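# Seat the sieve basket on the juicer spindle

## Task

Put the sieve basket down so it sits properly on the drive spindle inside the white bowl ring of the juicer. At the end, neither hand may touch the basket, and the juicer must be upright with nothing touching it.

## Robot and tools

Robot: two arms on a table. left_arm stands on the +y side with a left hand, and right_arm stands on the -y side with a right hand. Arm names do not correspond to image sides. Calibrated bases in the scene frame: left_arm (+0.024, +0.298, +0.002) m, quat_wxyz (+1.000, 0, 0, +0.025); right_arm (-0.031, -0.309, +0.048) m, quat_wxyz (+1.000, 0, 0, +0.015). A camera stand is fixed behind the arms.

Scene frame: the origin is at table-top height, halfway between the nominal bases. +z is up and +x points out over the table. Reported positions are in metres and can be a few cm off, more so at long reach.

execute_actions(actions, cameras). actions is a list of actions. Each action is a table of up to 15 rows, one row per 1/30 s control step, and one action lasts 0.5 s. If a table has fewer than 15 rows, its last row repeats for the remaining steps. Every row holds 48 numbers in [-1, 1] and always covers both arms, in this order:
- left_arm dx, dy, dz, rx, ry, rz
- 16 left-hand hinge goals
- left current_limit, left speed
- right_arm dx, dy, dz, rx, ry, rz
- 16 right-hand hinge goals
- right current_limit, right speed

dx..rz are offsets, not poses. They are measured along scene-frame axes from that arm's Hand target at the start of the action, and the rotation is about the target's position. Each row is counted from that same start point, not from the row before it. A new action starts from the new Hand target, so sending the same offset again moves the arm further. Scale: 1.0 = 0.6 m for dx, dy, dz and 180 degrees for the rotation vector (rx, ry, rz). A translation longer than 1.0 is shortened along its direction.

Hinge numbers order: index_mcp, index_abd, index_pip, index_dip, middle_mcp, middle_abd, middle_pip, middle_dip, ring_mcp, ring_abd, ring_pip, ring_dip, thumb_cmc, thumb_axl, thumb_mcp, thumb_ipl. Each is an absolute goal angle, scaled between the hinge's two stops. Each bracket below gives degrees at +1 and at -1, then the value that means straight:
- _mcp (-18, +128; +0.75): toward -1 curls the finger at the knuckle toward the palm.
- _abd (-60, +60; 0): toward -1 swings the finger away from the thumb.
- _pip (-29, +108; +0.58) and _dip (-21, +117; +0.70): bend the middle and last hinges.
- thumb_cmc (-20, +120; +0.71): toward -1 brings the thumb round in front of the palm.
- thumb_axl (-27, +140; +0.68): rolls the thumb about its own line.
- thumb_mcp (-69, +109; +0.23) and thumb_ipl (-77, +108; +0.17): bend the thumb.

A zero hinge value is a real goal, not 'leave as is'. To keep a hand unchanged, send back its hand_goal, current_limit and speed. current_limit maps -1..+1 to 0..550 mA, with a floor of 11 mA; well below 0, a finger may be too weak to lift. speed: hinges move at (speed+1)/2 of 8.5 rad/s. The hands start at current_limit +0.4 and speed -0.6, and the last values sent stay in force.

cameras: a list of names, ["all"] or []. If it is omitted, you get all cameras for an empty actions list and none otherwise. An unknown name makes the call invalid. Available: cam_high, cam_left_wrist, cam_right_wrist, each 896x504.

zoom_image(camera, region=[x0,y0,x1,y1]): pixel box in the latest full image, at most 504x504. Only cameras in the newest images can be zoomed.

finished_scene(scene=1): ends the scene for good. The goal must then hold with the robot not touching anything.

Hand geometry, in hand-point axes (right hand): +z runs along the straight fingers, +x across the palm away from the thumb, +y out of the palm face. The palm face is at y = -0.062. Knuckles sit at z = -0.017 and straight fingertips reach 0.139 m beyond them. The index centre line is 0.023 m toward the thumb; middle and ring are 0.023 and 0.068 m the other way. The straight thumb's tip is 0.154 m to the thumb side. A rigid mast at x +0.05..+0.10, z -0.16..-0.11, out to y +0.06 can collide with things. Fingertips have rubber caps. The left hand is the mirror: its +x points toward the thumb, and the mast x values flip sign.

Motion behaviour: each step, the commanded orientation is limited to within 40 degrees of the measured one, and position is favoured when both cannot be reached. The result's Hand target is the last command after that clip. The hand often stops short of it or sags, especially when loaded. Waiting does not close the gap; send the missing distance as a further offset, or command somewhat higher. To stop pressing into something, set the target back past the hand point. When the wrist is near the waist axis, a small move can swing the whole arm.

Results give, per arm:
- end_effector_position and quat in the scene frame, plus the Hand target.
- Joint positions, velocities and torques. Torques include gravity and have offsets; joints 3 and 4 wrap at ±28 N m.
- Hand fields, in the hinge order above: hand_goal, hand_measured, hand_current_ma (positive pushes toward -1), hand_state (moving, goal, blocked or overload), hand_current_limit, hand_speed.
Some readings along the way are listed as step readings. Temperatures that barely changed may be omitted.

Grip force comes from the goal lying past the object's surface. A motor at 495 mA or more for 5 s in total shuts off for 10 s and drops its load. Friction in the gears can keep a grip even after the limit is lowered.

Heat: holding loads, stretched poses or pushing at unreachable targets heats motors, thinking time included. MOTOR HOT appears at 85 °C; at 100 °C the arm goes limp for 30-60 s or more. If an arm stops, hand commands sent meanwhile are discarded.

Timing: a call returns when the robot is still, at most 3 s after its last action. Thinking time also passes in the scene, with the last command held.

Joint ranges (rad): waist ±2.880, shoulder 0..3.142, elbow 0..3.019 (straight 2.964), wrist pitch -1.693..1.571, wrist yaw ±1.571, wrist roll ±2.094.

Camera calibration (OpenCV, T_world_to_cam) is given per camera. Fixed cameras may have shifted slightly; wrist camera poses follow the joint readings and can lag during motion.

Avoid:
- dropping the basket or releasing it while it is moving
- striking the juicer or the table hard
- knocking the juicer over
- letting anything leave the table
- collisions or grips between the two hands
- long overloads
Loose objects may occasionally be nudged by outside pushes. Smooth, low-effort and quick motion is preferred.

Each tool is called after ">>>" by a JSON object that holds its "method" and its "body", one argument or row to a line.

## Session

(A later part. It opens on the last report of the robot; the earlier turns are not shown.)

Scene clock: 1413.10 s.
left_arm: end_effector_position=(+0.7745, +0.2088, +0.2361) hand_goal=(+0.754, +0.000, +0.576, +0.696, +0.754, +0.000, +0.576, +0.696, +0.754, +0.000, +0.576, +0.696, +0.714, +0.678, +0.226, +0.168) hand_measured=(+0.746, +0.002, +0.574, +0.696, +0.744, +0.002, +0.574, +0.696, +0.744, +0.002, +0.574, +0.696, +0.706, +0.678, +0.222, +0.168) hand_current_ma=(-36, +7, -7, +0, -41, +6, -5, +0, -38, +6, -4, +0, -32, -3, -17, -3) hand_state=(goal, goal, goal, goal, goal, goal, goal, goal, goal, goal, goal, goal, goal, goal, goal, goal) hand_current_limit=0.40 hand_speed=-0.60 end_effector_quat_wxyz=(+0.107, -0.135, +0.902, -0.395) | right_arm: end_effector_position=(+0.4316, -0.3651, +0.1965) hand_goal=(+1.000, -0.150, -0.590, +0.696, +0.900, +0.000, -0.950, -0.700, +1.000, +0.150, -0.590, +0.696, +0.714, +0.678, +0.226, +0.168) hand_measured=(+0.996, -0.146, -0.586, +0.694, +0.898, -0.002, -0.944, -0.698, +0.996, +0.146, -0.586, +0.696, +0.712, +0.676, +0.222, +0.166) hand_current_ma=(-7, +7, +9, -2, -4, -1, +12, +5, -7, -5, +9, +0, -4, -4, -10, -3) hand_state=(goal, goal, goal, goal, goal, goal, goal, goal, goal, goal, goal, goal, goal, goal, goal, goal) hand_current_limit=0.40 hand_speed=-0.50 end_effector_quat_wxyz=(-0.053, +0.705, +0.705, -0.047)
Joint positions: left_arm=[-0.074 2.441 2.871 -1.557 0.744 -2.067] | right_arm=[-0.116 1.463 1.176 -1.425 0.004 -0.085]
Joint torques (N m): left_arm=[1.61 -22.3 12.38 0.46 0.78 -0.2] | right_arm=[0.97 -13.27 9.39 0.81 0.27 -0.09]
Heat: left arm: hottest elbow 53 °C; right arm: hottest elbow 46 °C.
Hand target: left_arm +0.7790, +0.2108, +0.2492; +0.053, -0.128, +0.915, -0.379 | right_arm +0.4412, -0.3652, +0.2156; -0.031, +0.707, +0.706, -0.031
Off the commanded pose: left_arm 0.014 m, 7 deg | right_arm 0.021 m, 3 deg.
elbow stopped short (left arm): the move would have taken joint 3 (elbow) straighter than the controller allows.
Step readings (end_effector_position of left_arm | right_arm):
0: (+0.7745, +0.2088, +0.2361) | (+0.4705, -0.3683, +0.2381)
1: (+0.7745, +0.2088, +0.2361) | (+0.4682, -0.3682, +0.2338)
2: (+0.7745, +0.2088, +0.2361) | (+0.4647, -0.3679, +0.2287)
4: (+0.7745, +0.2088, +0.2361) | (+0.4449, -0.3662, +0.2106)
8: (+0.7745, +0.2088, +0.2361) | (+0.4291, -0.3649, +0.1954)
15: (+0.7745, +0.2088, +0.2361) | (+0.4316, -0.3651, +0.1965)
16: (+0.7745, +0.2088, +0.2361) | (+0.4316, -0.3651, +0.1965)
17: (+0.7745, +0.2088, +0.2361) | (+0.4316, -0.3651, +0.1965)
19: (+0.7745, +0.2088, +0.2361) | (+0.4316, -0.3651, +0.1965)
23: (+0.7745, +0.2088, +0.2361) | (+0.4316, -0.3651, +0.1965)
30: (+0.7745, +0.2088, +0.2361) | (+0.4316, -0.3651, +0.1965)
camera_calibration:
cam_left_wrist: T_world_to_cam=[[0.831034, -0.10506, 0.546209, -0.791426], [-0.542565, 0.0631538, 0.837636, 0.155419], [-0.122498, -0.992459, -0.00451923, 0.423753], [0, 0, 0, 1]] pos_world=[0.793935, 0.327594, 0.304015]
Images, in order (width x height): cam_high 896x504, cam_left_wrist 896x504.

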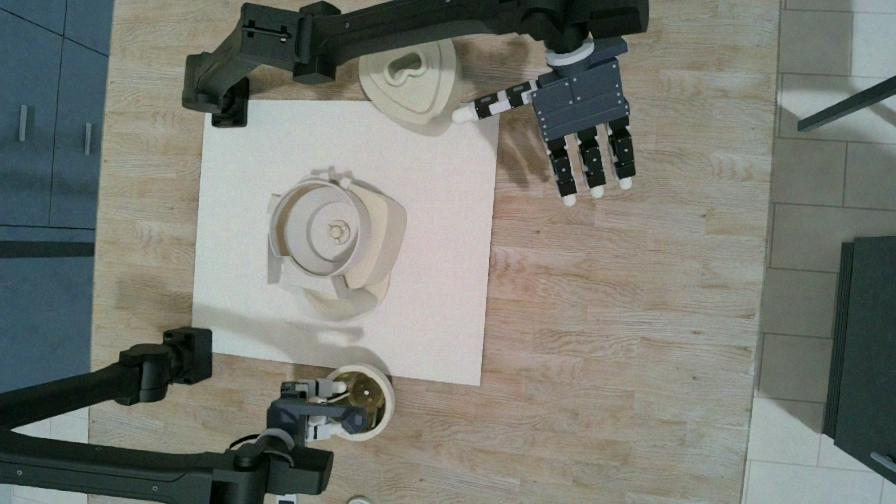

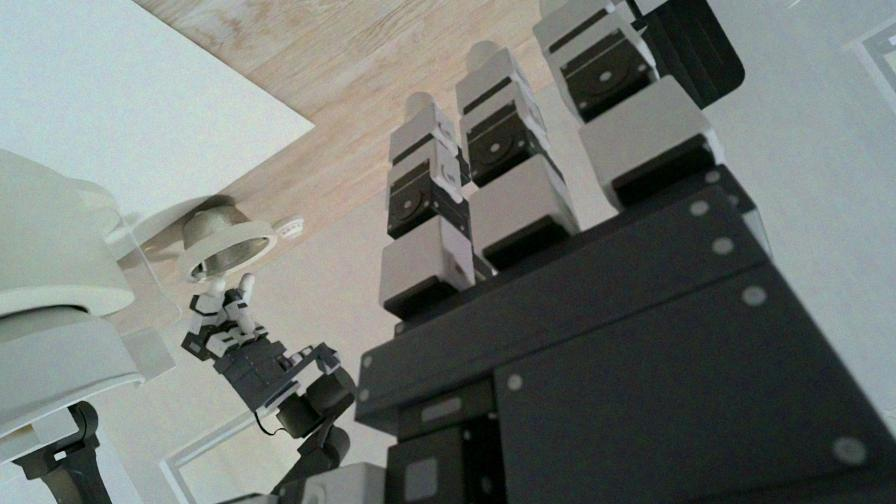

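>>> {"method": "execute_actions", "body": {
  "actions": [
    [[0,0,0,0,0,0,0.754,0,0.576,0.696,0.754,0,0.576,0.696,0.754,0,0.576,0.696,0.714,0.678,0.226,0.168,0.4,-0.6, 0.0225,-0.033,0,0,0,0,1.0,-0.15,-0.591,0.696,0.9,0,-0.95,-0.7,1.0,0.15,-0.591,0.696,0.714,0.678,0.226,0.168,0.4,-0.5]],
    [[0,0,0,0,0,0,0.754,0,0.576,0.696,0.754,0,0.576,0.696,0.754,0,0.576,0.696,0.714,0.678,0.226,0.168,0.4,-0.6, 0,0.0275,0,0,0,0,1.0,-0.15,-0.591,0.696,0.9,0,-0.95,-0.7,1.0,0.15,-0.591,0.696,0.714,0.678,0.226,0.168,0.4,-0.5]],
    [[0,0,0,0,0,0,0.754,0,0.576,0.696,0.754,0,0.576,0.696,0.754,0,0.576,0.696,0.714,0.678,0.226,0.168,0.4,-0.6, 0,0,-0.04,0,0,0,1.0,-0.15,-0.591,0.696,0.9,0,-0.95,-0.7,1.0,0.15,-0.591,0.696,0.714,0.678,0.226,0.168,0.4,-0.5]]
  ],
  "cameras": ["cam_high","cam_left_wrist","cam_right_wrist"]
}}

>>> {"method": "zoom_image", "body": {
  "camera": "cam_high",
  "region": [300, 340, 430, 470]
}}

>>> {"method": "zoom_image", "body": {
  "camera": "cam_left_wrist",
  "region": [160, 160, 360, 360]
}}

Scene clock: 1424.43 s.
left_arm: end_effector_position=(+0.7745, +0.2088, +0.2361) hand_goal=(+0.754, +0.000, +0.576, +0.696, +0.754, +0.000, +0.576, +0.696, +0.754, +0.000, +0.576, +0.696, +0.714, +0.678, +0.226, +0.168) hand_measured=(+0.746, +0.002, +0.574, +0.696, +0.744, +0.002, +0.574, +0.696, +0.744, +0.002, +0.574, +0.696, +0.706, +0.678, +0.222, +0.168) hand_current_ma=(-36, +7, -7, +0, -41, +6, -5, +0, -38, +6, -4, +0, -32, -3, -17, -3) hand_state=(goal, goal, goal, goal, goal, goal, goal, goal, goal, goal, goal, goal, goal, goal, goal, goal) hand_current_limit=0.40 hand_speed=-0.60 end_effector_quat_wxyz=(+0.107, -0.135, +0.902, -0.395) | right_arm: end_effector_position=(+0.4483, -0.3730, +0.1871) hand_goal=(+1.000, -0.150, -0.590, +0.696, +0.900, +0.000, -0.950, -0.700, +1.000, +0.150, -0.590, +0.696, +0.714, +0.678, +0.226, +0.168) hand_measured=(+0.998, -0.146, -0.586, +0.694, +0.898, -0.002, -0.944, -0.698, +0.998, +0.146, -0.586, +0.696, +0.712, +0.676, +0.222, +0.166) hand_current_ma=(-5, +6, +9, -2, -3, -1, +12, +5, -5, -5, +9, +0, -4, -4, -10, -3) hand_state=(goal, goal, goal, goal, goal, goal, goal, goal, goal, goal, goal, goal, goal, goal, goal, goal) hand_current_limit=0.40 hand_speed=-0.50 end_effector_quat_wxyz=(-0.037, +0.706, +0.707, -0.037)
Joint positions: left_arm=[-0.074 2.441 2.871 -1.557 0.744 -2.067] | right_arm=[-0.13 1.492 1.176 -1.359 0.01 -0.1]
Joint torques (N m): left_arm=[1.61 -22.24 12.4 0.47 0.78 -0.2] | right_arm=[2.2 -12.34 8.65 0.84 0.06 0.03]
Heat: left arm: hottest elbow 53 °C; right arm: hottest elbow 45 °C.
Hand target: left_arm +0.7790, +0.2108, +0.2492; +0.053, -0.128, +0.915, -0.379 | right_arm +0.4548, -0.3685, +0.1916; -0.031, +0.707, +0.706, -0.031
Off the commanded pose: left_arm 0.014 m, 7 deg | right_arm 0.009 m, 1 deg.
elbow stopped short (left arm): the move would have taken joint 3 (elbow) straighter than the controller allows.
Step readings (end_effector_position of left_arm | right_arm):
0: (+0.7745, +0.2088, +0.2361) | (+0.4316, -0.3651, +0.1965)
1: (+0.7745, +0.2088, +0.2361) | (+0.4317, -0.3651, +0.1959)
2: (+0.7745, +0.2088, +0.2361) | (+0.4316, -0.3664, +0.1959)
4: (+0.7745, +0.2088, +0.2361) | (+0.4313, -0.3697, +0.1945)
8: (+0.7745, +0.2088, +0.2361) | (+0.4303, -0.3777, +0.1925)
15: (+0.7745, +0.2088, +0.2361) | (+0.4300, -0.3804, +0.1918)
16: (+0.7745, +0.2088, +0.2361) | (+0.4301, -0.3798, +0.1918)
17: (+0.7745, +0.2088, +0.2361) | (+0.4301, -0.3793, +0.1918)
19: (+0.7745, +0.2088, +0.2361) | (+0.4304, -0.3773, +0.1918)
23: (+0.7745, +0.2088, +0.2361) | (+0.4310, -0.3732, +0.1918)
30: (+0.7745, +0.2088, +0.2361) | (+0.4312, -0.3712, +0.1918)
31: (+0.7745, +0.2088, +0.2361) | (+0.4331, -0.3714, +0.1922)
32: (+0.7745, +0.2088, +0.2361) | (+0.4371, -0.3719, +0.1923)
34: (+0.7745, +0.2088, +0.2361) | (+0.4438, -0.3725, +0.1917)
38: (+0.7745, +0.2088, +0.2361) | (+0.4478, -0.3729, +0.1877)
45: (+0.7745, +0.2088, +0.2361) | (+0.4483, -0.3730, +0.1871)
camera_calibration:
cam_left_wrist: T_world_to_cam=[[0.831034, -0.10506, 0.546209, -0.791426], [-0.542565, 0.0631538, 0.837636, 0.155419], [-0.122498, -0.992459, -0.00451923, 0.423753], [0, 0, 0, 1]] pos_world=[0.793935, 0.327594, 0.304015]
cam_right_wrist: T_world_to_cam=[[0.656924, -0.749642, -0.0805446, -0.526694], [-0.470302, -0.490928, 0.733352, -0.143749], [-0.589293, -0.443877, -0.675061, 0.351815], [0, 0, 0, 1]] pos_world=[0.485715, -0.309239, 0.300493]

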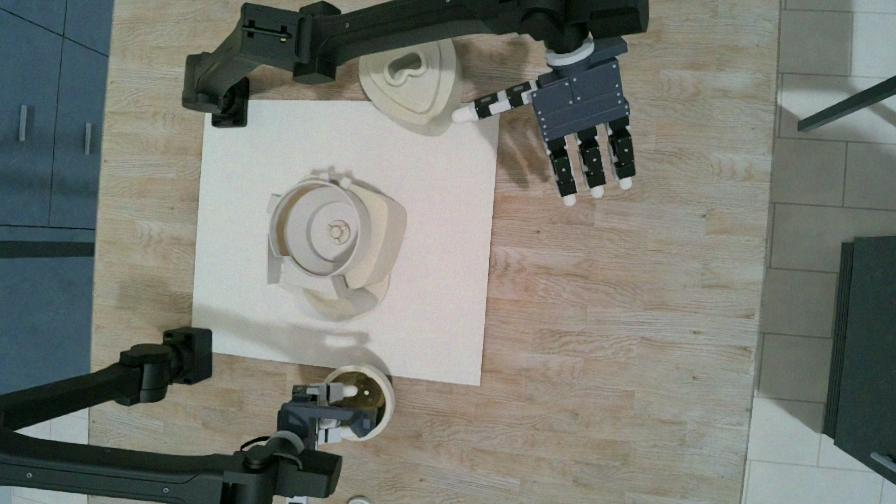

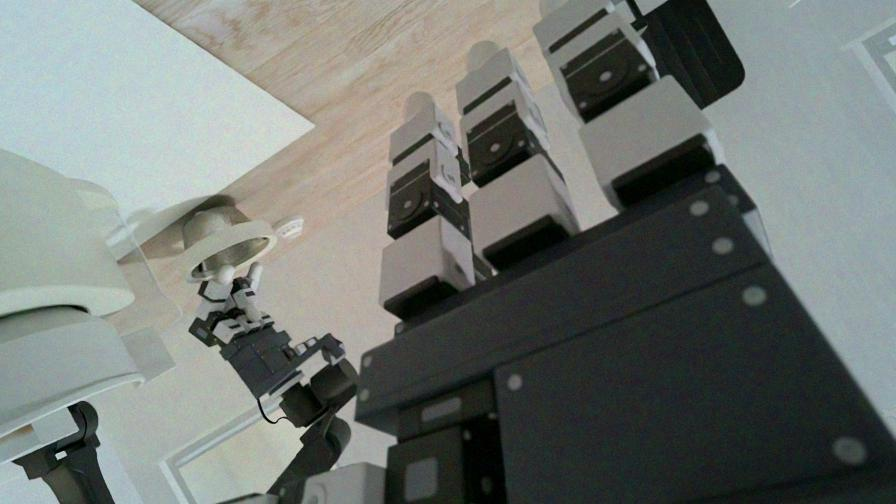

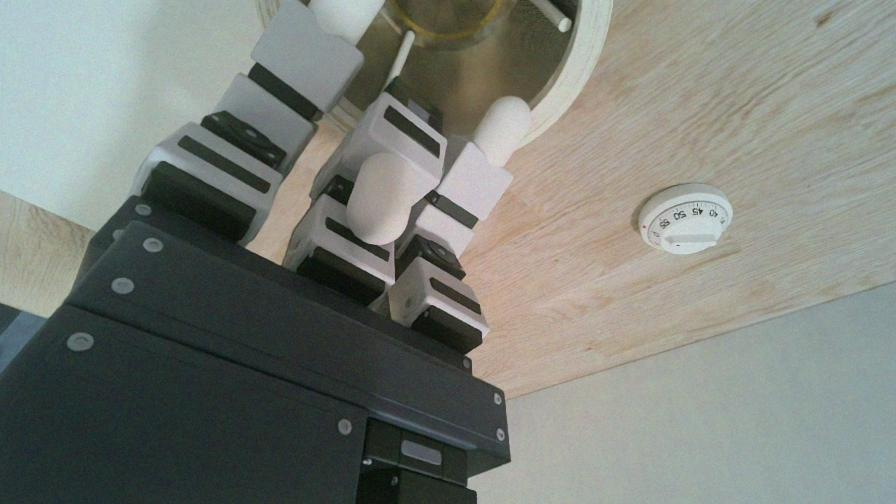

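Scaled by 3.877 from the camera's 896x504 image, which has a finer 1280x720 frame.

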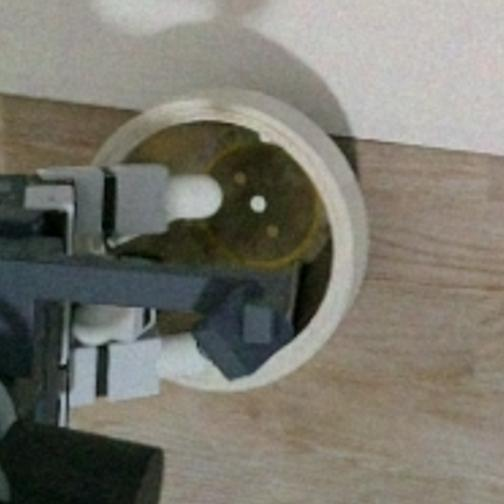

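Scaled by 2.520 from the camera's 896x504 image, which has a finer 1280x720 frame.

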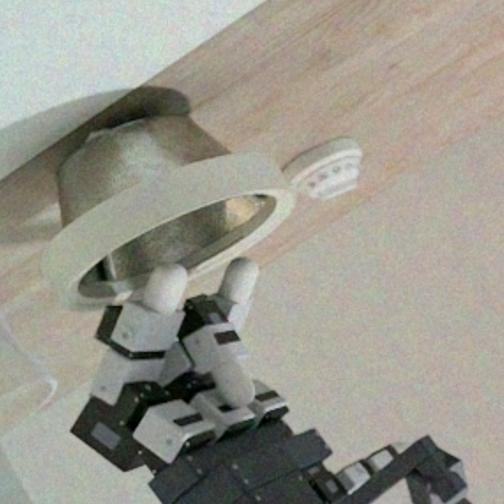

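>>> {"method": "execute_actions", "body": {
  "actions": [
    [[0,0,0,0,0,0,0.754,0,0.576,0.696,0.754,0,0.576,0.696,0.754,0,0.576,0.696,0.714,0.678,0.226,0.168,0.4,-0.6, -0.007,0.026,-0.02,0,0,0,1.0,-0.15,-0.591,0.696,0.9,0,-0.95,-0.7,1.0,0.15,-0.591,0.696,0.714,0.678,0.226,0.168,0.4,-0.5]],
    [[0,0,0,0,0,0,0.754,0,0.576,0.696,0.754,0,0.576,0.696,0.754,0,0.576,0.696,0.714,0.678,0.226,0.168,0.4,-0.6, 0,-0.026,0,0,0,0,1.0,-0.15,-0.591,0.696,0.9,0,-0.95,-0.7,1.0,0.15,-0.591,0.696,0.714,0.678,0.226,0.168,0.4,-0.5]],
    [[0,0,0,0,0,0,0.754,0,0.576,0.696,0.754,0,0.576,0.696,0.754,0,0.576,0.696,0.714,0.678,0.226,0.168,0.4,-0.6, 0,0,-0.025,0,0,0,1.0,-0.15,-0.591,0.696,0.9,0,-0.95,-0.7,1.0,0.15,-0.591,0.696,0.714,0.678,0.226,0.168,0.4,-0.5]]
  ],
  "cameras": ["cam_high","cam_left_wrist","cam_right_wrist"]
}}

>>> {"method": "zoom_image", "body": {
  "camera": "cam_high",
  "region": [300, 340, 430, 470]
}}

>>> {"method": "zoom_image", "body": {
  "camera": "cam_left_wrist",
  "region": [160, 160, 360, 360]
}}

Scene clock: 1435.27 s.
left_arm: end_effector_position=(+0.7745, +0.2088, +0.2361) hand_goal=(+0.754, +0.000, +0.576, +0.696, +0.754, +0.000, +0.576, +0.696, +0.754, +0.000, +0.576, +0.696, +0.714, +0.678, +0.226, +0.168) hand_measured=(+0.746, +0.002, +0.574, +0.696, +0.744, +0.002, +0.574, +0.696, +0.744, +0.002, +0.574, +0.696, +0.706, +0.678, +0.222, +0.168) hand_current_ma=(-36, +7, -7, +0, -41, +6, -5, +0, -38, +6, -4, +0, -32, -3, -17, -3) hand_state=(goal, goal, goal, goal, goal, goal, goal, goal, goal, goal, goal, goal, goal, goal, goal, goal) hand_current_limit=0.40 hand_speed=-0.60 end_effector_quat_wxyz=(+0.107, -0.135, +0.902, -0.395) | right_arm: end_effector_position=(+0.4460, -0.3648, +0.1631) hand_goal=(+1.000, -0.150, -0.590, +0.696, +0.900, +0.000, -0.950, -0.700, +1.000, +0.150, -0.590, +0.696, +0.714, +0.678, +0.226, +0.168) hand_measured=(+0.998, -0.148, -0.588, +0.694, +0.898, -0.002, -0.944, -0.698, +0.998, +0.148, -0.586, +0.696, +0.712, +0.676, +0.222, +0.166) hand_current_ma=(-5, +3, +4, -2, -3, -1, +12, +5, -4, -4, +7, +0, -4, -4, -10, -3) hand_state=(goal, goal, goal, goal, goal, goal, goal, goal, goal, goal, goal, goal, goal, goal, goal, goal) hand_current_limit=0.40 hand_speed=-0.50 end_effector_quat_wxyz=(-0.036, +0.708, +0.704, -0.035)
Joint positions: left_arm=[-0.074 2.441 2.871 -1.557 0.744 -2.067] | right_arm=[-0.11 1.504 1.122 -1.289 0.006 -0.073]
Joint torques (N m): left_arm=[1.61 -22.24 12.4 0.46 0.78 -0.2] | right_arm=[0.32 -11.75 7.8 0.91 0.19 -0.28]
Heat: left arm: hottest elbow 53 °C; right arm: hottest elbow 45 °C.
Hand target: left_arm +0.7790, +0.2108, +0.2492; +0.053, -0.128, +0.915, -0.379 | right_arm +0.4506, -0.3685, +0.1646; -0.031, +0.707, +0.706, -0.031
Off the commanded pose: left_arm 0.014 m, 7 deg | right_arm 0.006 m, 1 deg.
elbow stopped short (left arm): the move would have taken joint 3 (elbow) straighter than the controller allows.
Step readings (end_effector_position of left_arm | right_arm):
0: (+0.7745, +0.2088, +0.2361) | (+0.4483, -0.3730, +0.1871)
1: (+0.7745, +0.2088, +0.2361) | (+0.4486, -0.3733, +0.1861)
2: (+0.7745, +0.2088, +0.2361) | (+0.4485, -0.3722, +0.1848)
4: (+0.7745, +0.2088, +0.2361) | (+0.4457, -0.3676, +0.1782)
8: (+0.7745, +0.2088, +0.2361) | (+0.4429, -0.3553, +0.1737)
15: (+0.7745, +0.2088, +0.2361) | (+0.4439, -0.3528, +0.1739)
16: (+0.7745, +0.2088, +0.2361) | (+0.4439, -0.3534, +0.1739)
17: (+0.7745, +0.2088, +0.2361) | (+0.4438, -0.3540, +0.1739)
19: (+0.7745, +0.2088, +0.2361) | (+0.4437, -0.3560, +0.1739)
23: (+0.7745, +0.2088, +0.2361) | (+0.4432, -0.3610, +0.1739)
30: (+0.7745, +0.2088, +0.2361) | (+0.4428, -0.3646, +0.1739)
31: (+0.7745, +0.2088, +0.2361) | (+0.4437, -0.3647, +0.1736)
32: (+0.7745, +0.2088, +0.2361) | (+0.4450, -0.3648, +0.1724)
34: (+0.7745, +0.2088, +0.2361) | (+0.4458, -0.3648, +0.1681)
38: (+0.7745, +0.2088, +0.2361) | (+0.4455, -0.3648, +0.1637)
45: (+0.7745, +0.2088, +0.2361) | (+0.4460, -0.3648, +0.1631)
camera_calibration:
cam_left_wrist: T_world_to_cam=[[0.831034, -0.10506, 0.546209, -0.791426], [-0.542565, 0.0631538, 0.837636, 0.155419], [-0.122498, -0.992459, -0.00451923, 0.423753], [0, 0, 0, 1]] pos_world=[0.793935, 0.327594, 0.304015]
cam_right_wrist: T_world_to_cam=[[0.651689, -0.754402, -0.07861, -0.520689], [-0.476936, -0.488163, 0.73091, -0.118902], [-0.589774, -0.438834, -0.677932, 0.340475], [0, 0, 0, 1]] pos_world=[0.483421, -0.30144, 0.276794]

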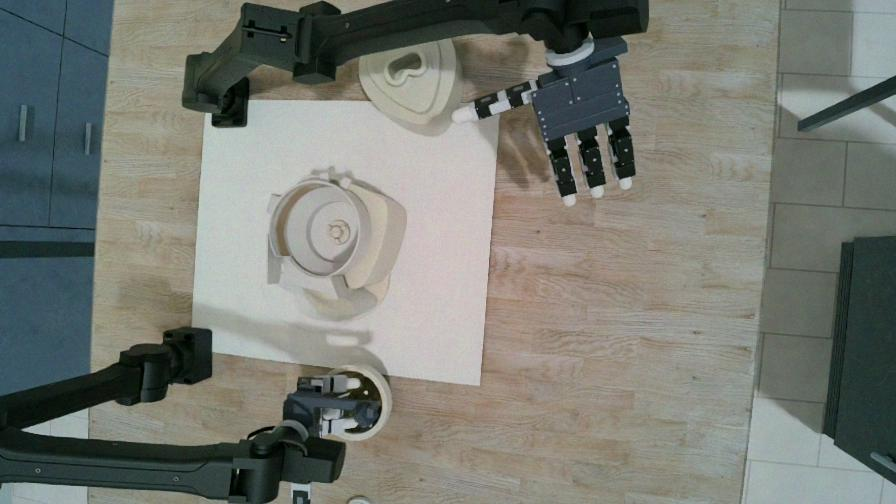

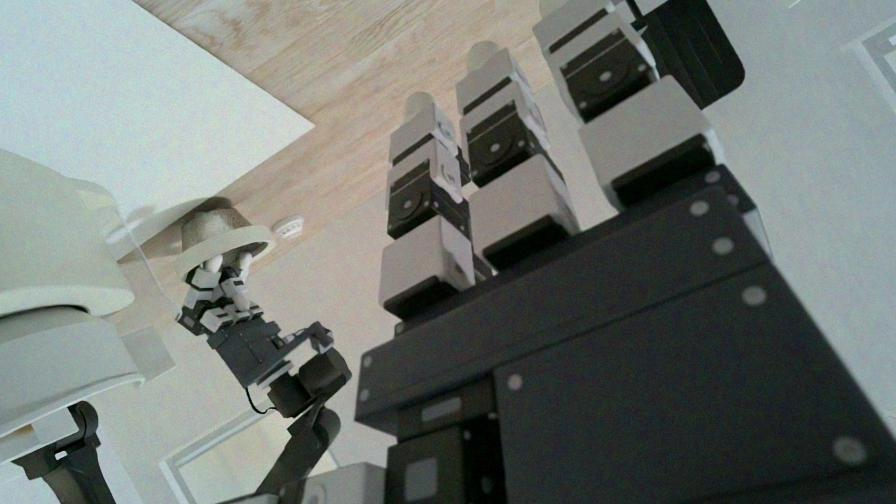

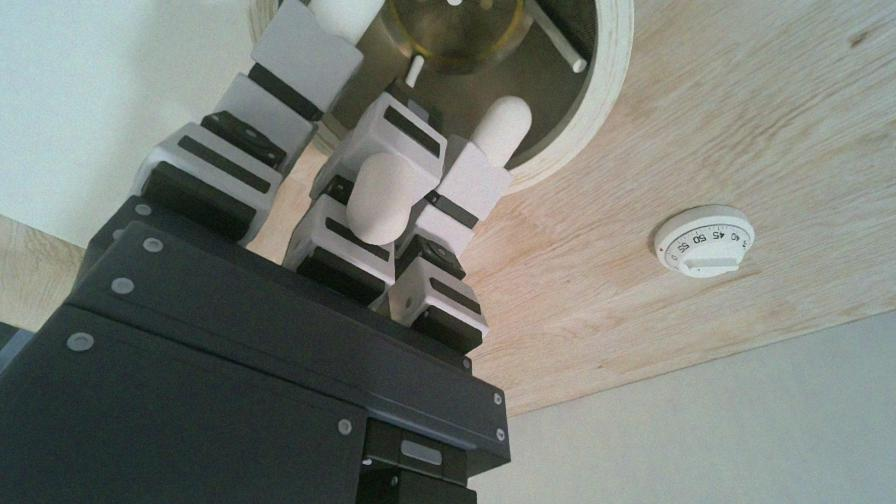

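Scaled by 3.877 from the camera's 896x504 image, which has a finer 1280x720 frame.

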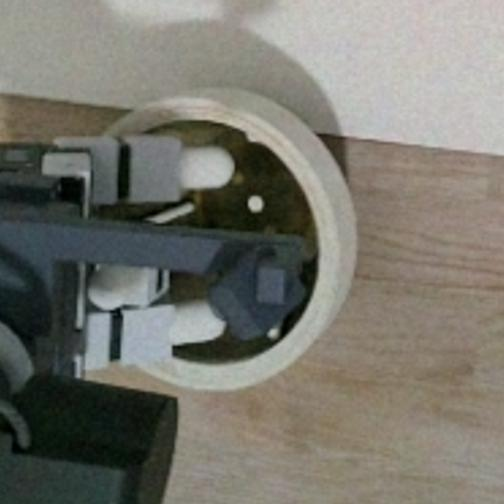

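Scaled by 2.520 from the camera's 896x504 image, which has a finer 1280x720 frame.

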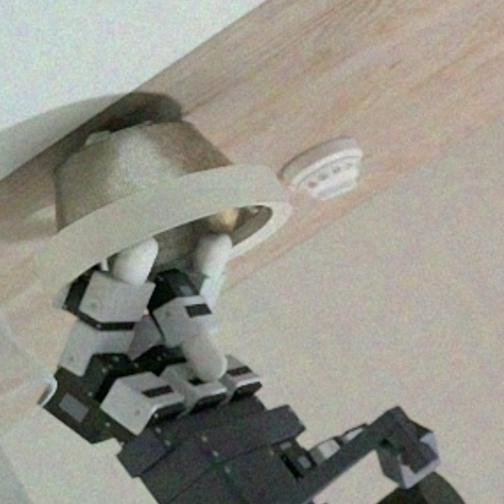

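>>> {"method": "zoom_image", "body": {
  "camera": "cam_left_wrist",
  "region": [170, 190, 280, 300]
}}

>>> {"method": "zoom_image", "body": {
  "camera": "cam_high",
  "region": [310, 355, 400, 445]
}}

Scaled by 4.582 from the camera's 896x504 image, which has a finer 1280x720 frame.

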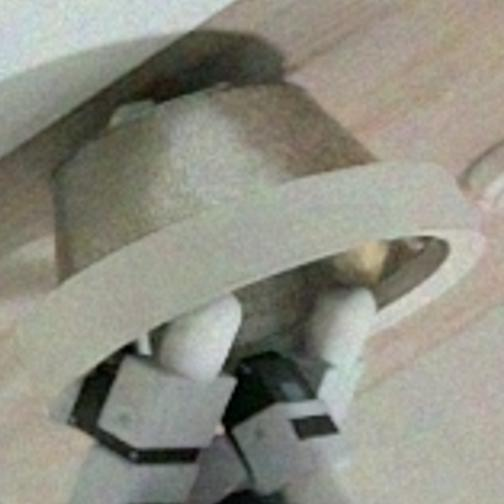

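Scaled by 5.600 from the camera's 896x504 image, which has a finer 1280x720 frame.

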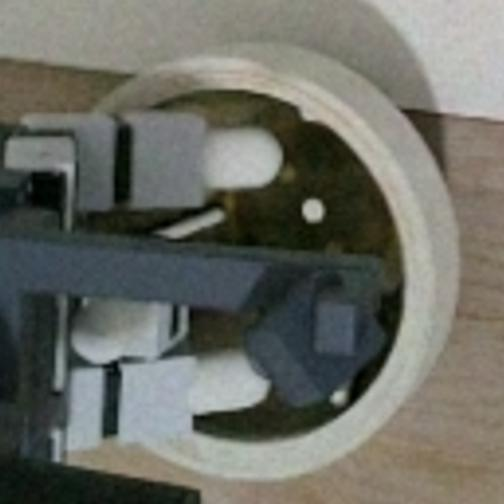

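>>> {"method": "execute_actions", "body": {
  "actions": [
    [[0,0,0,0,0,0,0.754,0,0.576,0.696,0.754,0,0.576,0.696,0.754,0,0.576,0.696,0.714,0.678,0.226,0.168,0.4,-0.6, 0.0,0,0.04,0,0,0,1.0,-0.15,-0.591,0.696,0.9,0,-0.95,-0.7,1.0,0.15,-0.591,0.696,0.714,0.678,0.226,0.168,0.4,-0.5]]
  ],
  "cameras": ["cam_high","cam_left_wrist"]
}}

>>> {"method": "zoom_image", "body": {
  "camera": "cam_high",
  "region": [310, 355, 400, 445]
}}

>>> {"method": "zoom_image", "body": {
  "camera": "cam_left_wrist",
  "region": [170, 190, 280, 300]
}}

Scene clock: 1464.90 s.
left_arm: end_effector_position=(+0.7745, +0.2088, +0.2361) hand_goal=(+0.754, +0.000, +0.576, +0.696, +0.754, +0.000, +0.576, +0.696, +0.754, +0.000, +0.576, +0.696, +0.714, +0.678, +0.226, +0.168) hand_measured=(+0.746, +0.002, +0.574, +0.696, +0.744, +0.002, +0.574, +0.696, +0.744, +0.002, +0.574, +0.696, +0.706, +0.678, +0.222, +0.168) hand_current_ma=(-36, +7, -7, +0, -41, +6, -5, +0, -38, +6, -4, +0, -32, -3, -17, -3) hand_state=(goal, goal, goal, goal, goal, goal, goal, goal, goal, goal, goal, goal, goal, goal, goal, goal) hand_current_limit=0.40 hand_speed=-0.60 end_effector_quat_wxyz=(+0.107, -0.135, +0.902, -0.395) | right_arm: end_effector_position=(+0.4361, -0.3640, +0.1610) hand_goal=(+1.000, -0.150, -0.590, +0.696, +0.900, +0.000, -0.950, -0.700, +1.000, +0.150, -0.590, +0.696, +0.714, +0.678, +0.226, +0.168) hand_measured=(+0.996, -0.148, -0.588, +0.694, +0.898, -0.002, -0.944, -0.698, +0.998, +0.148, -0.586, +0.696, +0.712, +0.676, +0.222, +0.166) hand_current_ma=(-7, +2, +3, -2, -3, -1, +12, +5, -5, -4, +7, +0, -4, -4, -10, -3) hand_state=(goal, goal, goal, goal, goal, goal, goal, goal, goal, goal, goal, goal, goal, goal, goal, goal) hand_current_limit=0.40 hand_speed=-0.50 end_effector_quat_wxyz=(-0.051, +0.708, +0.703, -0.047)
Joint positions: left_arm=[-0.074 2.441 2.871 -1.557 0.744 -2.067] | right_arm=[-0.11 1.504 1.122 -1.327 0.006 -0.073]
Joint torques (N m): left_arm=[1.55 -22.24 12.4 0.46 0.78 -0.2] | right_arm=[-0.26 -13.22 11.32 -0.4 0.25 -0.28]
Heat: left arm: hottest elbow 53 °C; right arm: hottest elbow 44 °C.
Hand target: left_arm +0.7790, +0.2108, +0.2492; +0.053, -0.128, +0.915, -0.379 | right_arm +0.4506, -0.3685, +0.1886; -0.031, +0.707, +0.706, -0.031
Off the commanded pose: left_arm 0.014 m, 7 deg | right_arm 0.032 m, 3 deg.
elbow stopped short (left arm): the move would have taken joint 3 (elbow) straighter than the controller allows.
Step readings (end_effector_position of left_arm | right_arm):
0: (+0.7745, +0.2088, +0.2361) | (+0.4460, -0.3648, +0.1631)
1: (+0.7745, +0.2088, +0.2361) | (+0.4439, -0.3646, +0.1626)
2: (+0.7745, +0.2088, +0.2361) | (+0.4421, -0.3645, +0.1622)
4: (+0.7745, +0.2088, +0.2361) | (+0.4385, -0.3642, +0.1614)
8: (+0.7745, +0.2088, +0.2361) | (+0.4364, -0.3640, +0.1610)
15: (+0.7745, +0.2088, +0.2361) | (+0.4364, -0.3640, +0.1610)
camera_calibration:
cam_left_wrist: T_world_to_cam=[[0.831034, -0.10506, 0.546209, -0.791426], [-0.542565, 0.0631538, 0.837636, 0.155419], [-0.122498, -0.992459, -0.00451923, 0.423753], [0, 0, 0, 1]] pos_world=[0.793935, 0.327594, 0.304015]
Images, in order (width x height): cam_high 896x504, cam_left_wrist 896x504.

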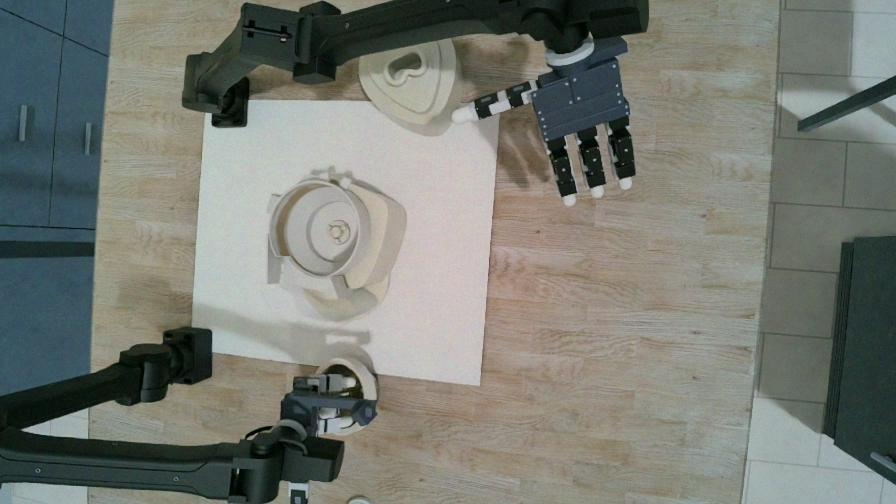

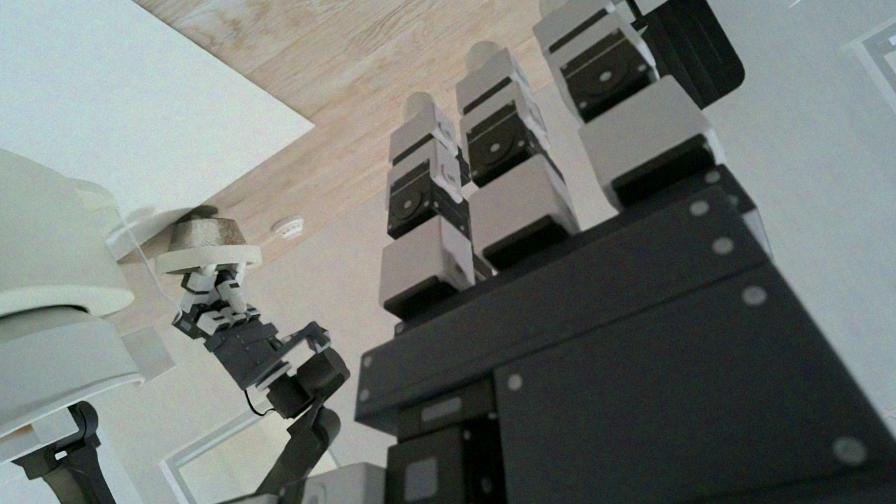

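Scaled by 5.600 from the camera's 896x504 image, which has a finer 1280x720 frame.

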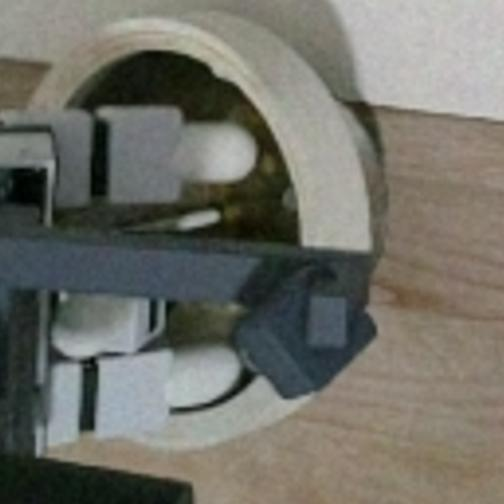

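Scaled by 4.582 from the camera's 896x504 image, which has a finer 1280x720 frame.

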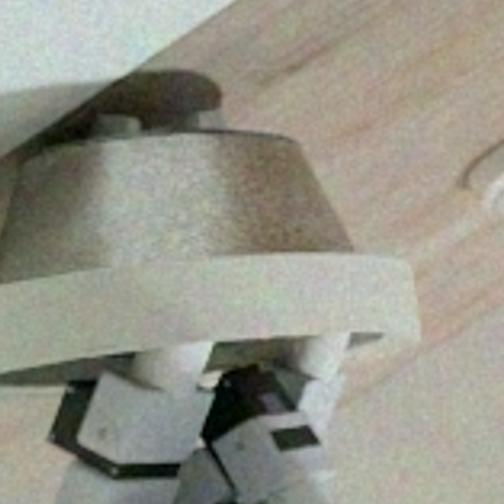

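>>> {"method": "execute_actions", "body": {
  "actions": [
    [[0,0,0,0,0,0,0.754,0,0.576,0.696,0.754,0,0.576,0.696,0.754,0,0.576,0.696,0.714,0.678,0.226,0.168,0.4,-0.6, 0.025,0,0.04,0,0,0,1.0,-0.15,-0.591,0.696,0.9,0,-0.95,-0.7,1.0,0.15,-0.591,0.696,0.714,0.678,0.226,0.168,0.4,-0.5]],
    [[0,0,0,0,0,0,0.754,0,0.576,0.696,0.754,0,0.576,0.696,0.754,0,0.576,0.696,0.714,0.678,0.226,0.168,0.4,-0.6, 0.0,0,0.03,0,0,0,1.0,-0.15,-0.591,0.696,0.9,0,-0.95,-0.7,1.0,0.15,-0.591,0.696,0.714,0.678,0.226,0.168,0.4,-0.5]]
  ],
  "cameras": ["cam_high","cam_left_wrist"]
}}

>>> {"method": "zoom_image", "body": {
  "camera": "cam_high",
  "region": [310, 355, 400, 445]
}}

>>> {"method": "zoom_image", "body": {
  "camera": "cam_left_wrist",
  "region": [150, 190, 280, 320]
}}

Scene clock: 1472.43 s.
left_arm: end_effector_position=(+0.7745, +0.2088, +0.2361) hand_goal=(+0.754, +0.000, +0.576, +0.696, +0.754, +0.000, +0.576, +0.696, +0.754, +0.000, +0.576, +0.696, +0.714, +0.678, +0.226, +0.168) hand_measured=(+0.746, +0.002, +0.574, +0.696, +0.744, +0.002, +0.574, +0.696, +0.744, +0.002, +0.574, +0.696, +0.706, +0.678, +0.222, +0.168) hand_current_ma=(-36, +7, -7, +0, -41, +6, -5, +0, -38, +6, -4, +0, -32, -3, -17, -3) hand_state=(goal, goal, goal, goal, goal, goal, goal, goal, goal, goal, goal, goal, goal, goal, goal, goal) hand_current_limit=0.40 hand_speed=-0.60 end_effector_quat_wxyz=(+0.107, -0.135, +0.902, -0.395) | right_arm: end_effector_position=(+0.4492, -0.3651, +0.1999) hand_goal=(+1.000, -0.150, -0.590, +0.696, +0.900, +0.000, -0.950, -0.700, +1.000, +0.150, -0.590, +0.696, +0.714, +0.678, +0.226, +0.168) hand_measured=(+0.998, -0.148, -0.586, +0.696, +0.898, -0.002, -0.944, -0.698, +0.996, +0.148, -0.586, +0.696, +0.712, +0.676, +0.222, +0.166) hand_current_ma=(-4, +1, +6, +0, -3, -1, +12, +5, -6, -4, +7, +0, -4, -4, -10, -3) hand_state=(goal, goal, goal, goal, goal, goal, goal, goal, goal, goal, goal, goal, goal, goal, goal, goal) hand_current_limit=0.40 hand_speed=-0.50 end_effector_quat_wxyz=(-0.053, +0.707, +0.703, -0.049)
Joint positions: left_arm=[-0.074 2.441 2.871 -1.557 0.744 -2.067] | right_arm=[-0.11 1.507 1.234 -1.442 0.006 -0.073]
Joint torques (N m): left_arm=[1.67 -22.24 12.4 0.44 0.78 -0.21] | right_arm=[0.62 -13.68 12.63 -0.35 0.22 -0.25]
Heat: left arm: hottest elbow 53 °C; right arm: hottest elbow 44 °C.
Hand target: left_arm +0.7790, +0.2108, +0.2492; +0.053, -0.128, +0.915, -0.379 | right_arm +0.4655, -0.3685, +0.2306; -0.031, +0.707, +0.706, -0.031
Off the commanded pose: left_arm 0.014 m, 7 deg | right_arm 0.035 m, 3 deg.
elbow stopped short (left arm): the move would have taken joint 3 (elbow) straighter than the controller allows.
Step readings (end_effector_position of left_arm | right_arm):
0: (+0.7745, +0.2088, +0.2361) | (+0.4361, -0.3640, +0.1610)
1: (+0.7745, +0.2088, +0.2361) | (+0.4357, -0.3639, +0.1629)
2: (+0.7745, +0.2088, +0.2361) | (+0.4355, -0.3639, +0.1655)
4: (+0.7745, +0.2088, +0.2361) | (+0.4399, -0.3643, +0.1761)
8: (+0.7745, +0.2088, +0.2361) | (+0.4509, -0.3652, +0.1902)
15: (+0.7745, +0.2088, +0.2361) | (+0.4511, -0.3652, +0.1908)
16: (+0.7745, +0.2088, +0.2361) | (+0.4505, -0.3652, +0.1917)
17: (+0.7745, +0.2088, +0.2361) | (+0.4489, -0.3651, +0.1930)
19: (+0.7745, +0.2088, +0.2361) | (+0.4481, -0.3650, +0.1965)
23: (+0.7745, +0.2088, +0.2361) | (+0.4492, -0.3651, +0.1999)
30: (+0.7745, +0.2088, +0.2361) | (+0.4492, -0.3651, +0.1999)
camera_calibration:
cam_left_wrist: T_world_to_cam=[[0.831034, -0.10506, 0.546209, -0.791426], [-0.542565, 0.0631538, 0.837636, 0.155419], [-0.122498, -0.992459, -0.00451923, 0.423753], [0, 0, 0, 1]] pos_world=[0.793935, 0.327594, 0.304015]
Images, in order (width x height): cam_high 896x504, cam_left_wrist 896x504.

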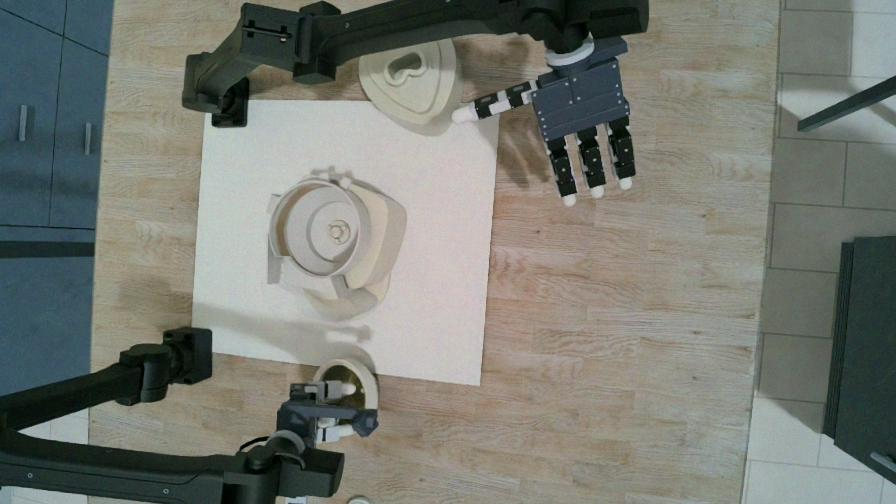

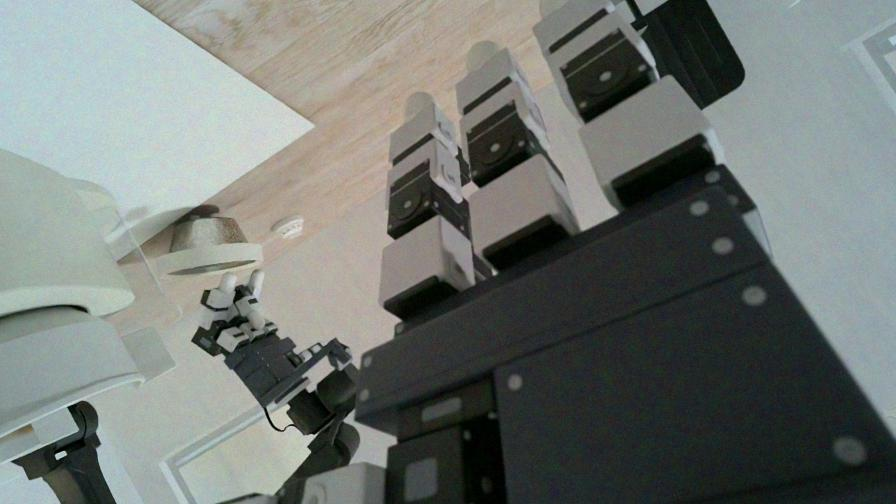

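Scaled by 5.600 from the camera's 896x504 image, which has a finer 1280x720 frame.

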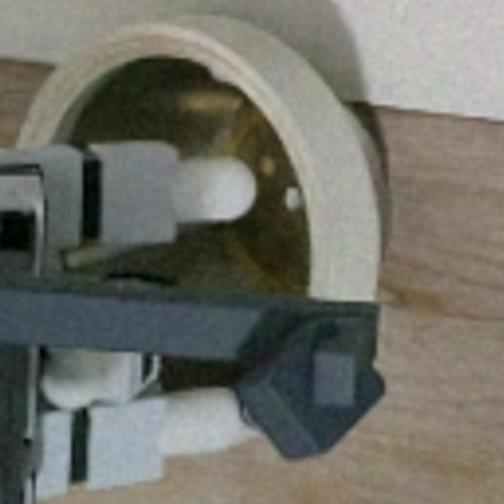

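Scaled by 3.877 from the camera's 896x504 image, which has a finer 1280x720 frame.

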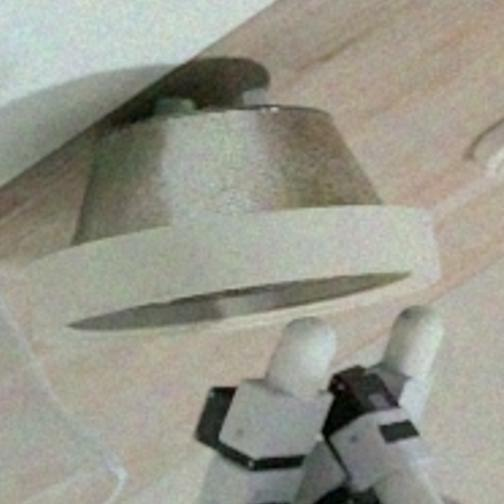

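>>> {"method": "execute_actions", "body": {
  "actions": [
    [[0,0,0,0,0,0,0.754,0,0.576,0.696,0.754,0,0.576,0.696,0.754,0,0.576,0.696,0.714,0.678,0.226,0.168,0.4,-0.6, -0.05,-0.1,0.12,0,0,0,1.0,-0.15,-0.591,0.696,0.9,0,-0.95,-0.7,1.0,0.15,-0.591,0.696,0.714,0.678,0.226,0.168,0.4,-0.5]],
    [[0,0,0,0,0,0,0.754,0,0.576,0.696,0.754,0,0.576,0.696,0.754,0,0.576,0.696,0.714,0.678,0.226,0.168,0.4,-0.6, 0.0,0,0.0,0,0,0,1.0,-0.15,-0.591,0.696,0.9,0,-0.95,-0.7,1.0,0.15,-0.591,0.696,0.714,0.678,0.226,0.168,0.4,-0.5]]
  ],
  "cameras": ["cam_high","cam_left_wrist","cam_right_wrist"]
}}

>>> {"method": "zoom_image", "body": {
  "camera": "cam_high",
  "region": [310, 355, 400, 445]
}}

>>> {"method": "zoom_image", "body": {
  "camera": "cam_left_wrist",
  "region": [150, 190, 280, 320]
}}

Scene clock: 1556.13 s.
left_arm: end_effector_position=(+0.7745, +0.2088, +0.2361) hand_goal=(+0.754, +0.000, +0.576, +0.696, +0.754, +0.000, +0.576, +0.696, +0.754, +0.000, +0.576, +0.696, +0.714, +0.678, +0.226, +0.168) hand_measured=(+0.746, +0.002, +0.574, +0.696, +0.744, +0.002, +0.574, +0.696, +0.744, +0.002, +0.574, +0.696, +0.706, +0.678, +0.222, +0.168) hand_current_ma=(-36, +7, -7, +0, -41, +6, -5, +0, -38, +6, -4, +0, -32, -3, -17, -3) hand_state=(goal, goal, goal, goal, goal, goal, goal, goal, goal, goal, goal, goal, goal, goal, goal, goal) hand_current_limit=0.40 hand_speed=-0.60 end_effector_quat_wxyz=(+0.107, -0.135, +0.902, -0.395) | right_arm: end_effector_position=(+0.4244, -0.4362, +0.2872) hand_goal=(+1.000, -0.150, -0.590, +0.696, +0.900, +0.000, -0.950, -0.700, +1.000, +0.150, -0.590, +0.696, +0.714, +0.678, +0.226, +0.168) hand_measured=(+0.996, -0.150, -0.586, +0.696, +0.896, -0.002, -0.944, -0.698, +0.996, +0.148, -0.586, +0.696, +0.712, +0.676, +0.222, +0.166) hand_current_ma=(-8, +1, +6, +0, -6, -1, +12, +5, -10, -3, +7, +0, -5, -4, -12, -3) hand_state=(goal, goal, goal, goal, goal, goal, goal, goal, goal, goal, goal, goal, goal, goal, goal, goal) hand_current_limit=0.40 hand_speed=-0.50 end_effector_quat_wxyz=(-0.040, +0.718, +0.694, -0.038)
Joint positions: left_arm=[-0.074 2.441 2.871 -1.557 0.744 -2.067] | right_arm=[-0.287 1.417 1.364 -1.627 0.023 -0.222]
Joint torques (N m): left_arm=[1.55 -22.24 12.4 0.46 0.78 -0.2] | right_arm=[2.08 -11.11 11.9 -0.05 0.06 -0.28]
Heat: left arm: hottest elbow 54 °C; right arm: hottest elbow 47 °C.
Hand target: left_arm +0.7790, +0.2108, +0.2492; +0.053, -0.128, +0.915, -0.379 | right_arm +0.4356, -0.4285, +0.3026; -0.031, +0.707, +0.706, -0.031
Off the commanded pose: left_arm 0.014 m, 7 deg | right_arm 0.021 m, 2 deg.
elbow stopped short (left arm): the move would have taken joint 3 (elbow) straighter than the controller allows.
Step readings (end_effector_position of left_arm | right_arm):
0: (+0.7745, +0.2088, +0.2361) | (+0.4492, -0.3651, +0.1999)
1: (+0.7745, +0.2088, +0.2361) | (+0.4467, -0.3653, +0.2030)
2: (+0.7745, +0.2088, +0.2361) | (+0.4393, -0.3688, +0.2071)
4: (+0.7745, +0.2088, +0.2361) | (+0.4266, -0.3908, +0.2270)
8: (+0.7745, +0.2088, +0.2361) | (+0.4202, -0.4344, +0.2739)
15: (+0.7745, +0.2088, +0.2361) | (+0.4245, -0.4370, +0.2881)
16: (+0.7745, +0.2088, +0.2361) | (+0.4245, -0.4369, +0.2873)
17: (+0.7745, +0.2088, +0.2361) | (+0.4244, -0.4367, +0.2873)
19: (+0.7745, +0.2088, +0.2361) | (+0.4243, -0.4365, +0.2872)
23: (+0.7745, +0.2088, +0.2361) | (+0.4243, -0.4364, +0.2872)
30: (+0.7745, +0.2088, +0.2361) | (+0.4244, -0.4362, +0.2872)
camera_calibration:
cam_left_wrist: T_world_to_cam=[[0.831034, -0.10506, 0.546209, -0.791426], [-0.542565, 0.0631538, 0.837636, 0.155419], [-0.122498, -0.992459, -0.00451923, 0.423753], [0, 0, 0, 1]] pos_world=[0.793935, 0.327594, 0.304015]
cam_right_wrist: T_world_to_cam=[[0.630541, -0.771491, -0.0849695, -0.547369], [-0.482019, -0.475038, 0.736204, -0.248399], [-0.608338, -0.42325, -0.671404, 0.393249], [0, 0, 0, 1]] pos_world=[0.464635, -0.373847, 0.400392]

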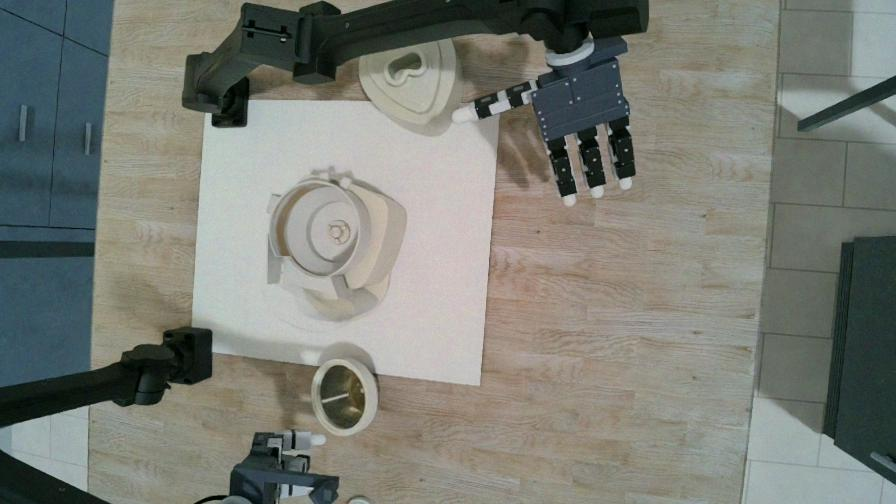

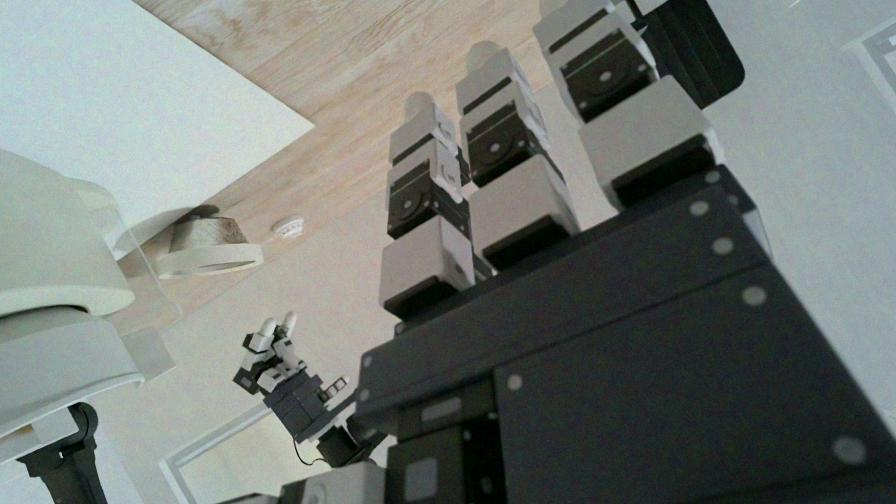

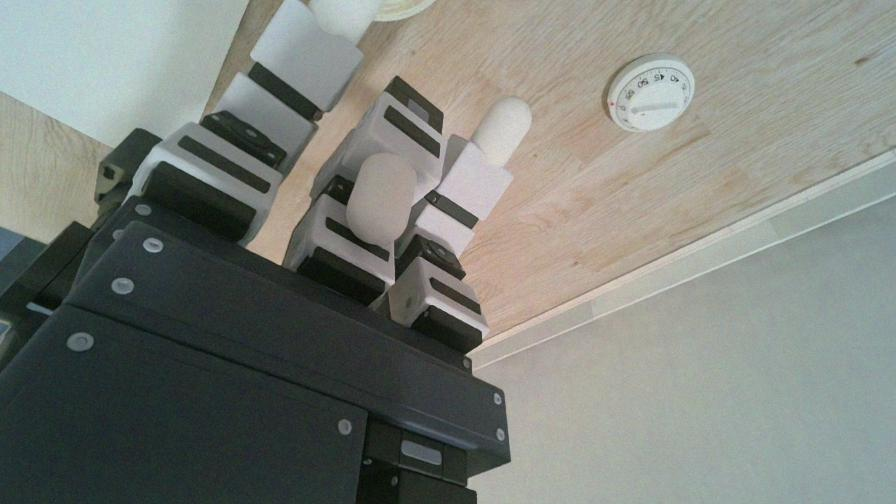

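Scaled by 5.600 from the camera's 896x504 image, which has a finer 1280x720 frame.

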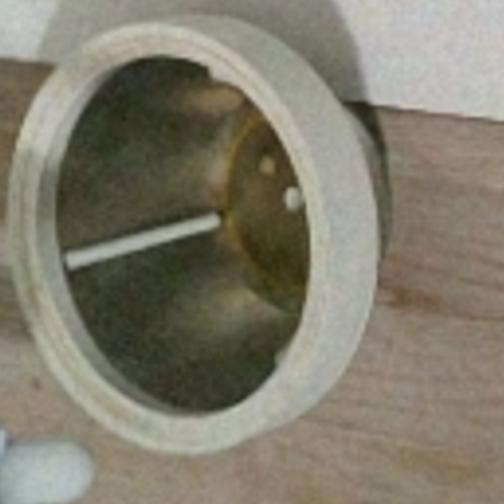

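Scaled by 3.877 from the camera's 896x504 image, which has a finer 1280x720 frame.

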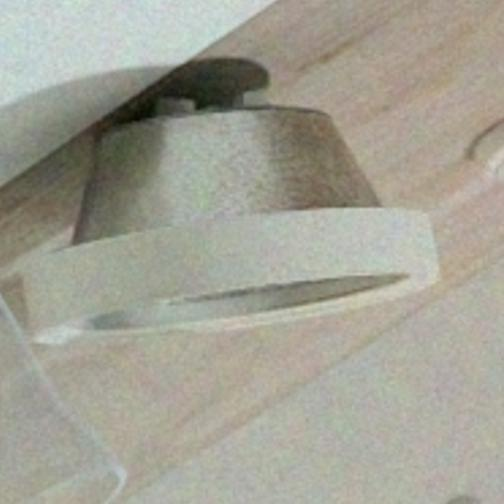

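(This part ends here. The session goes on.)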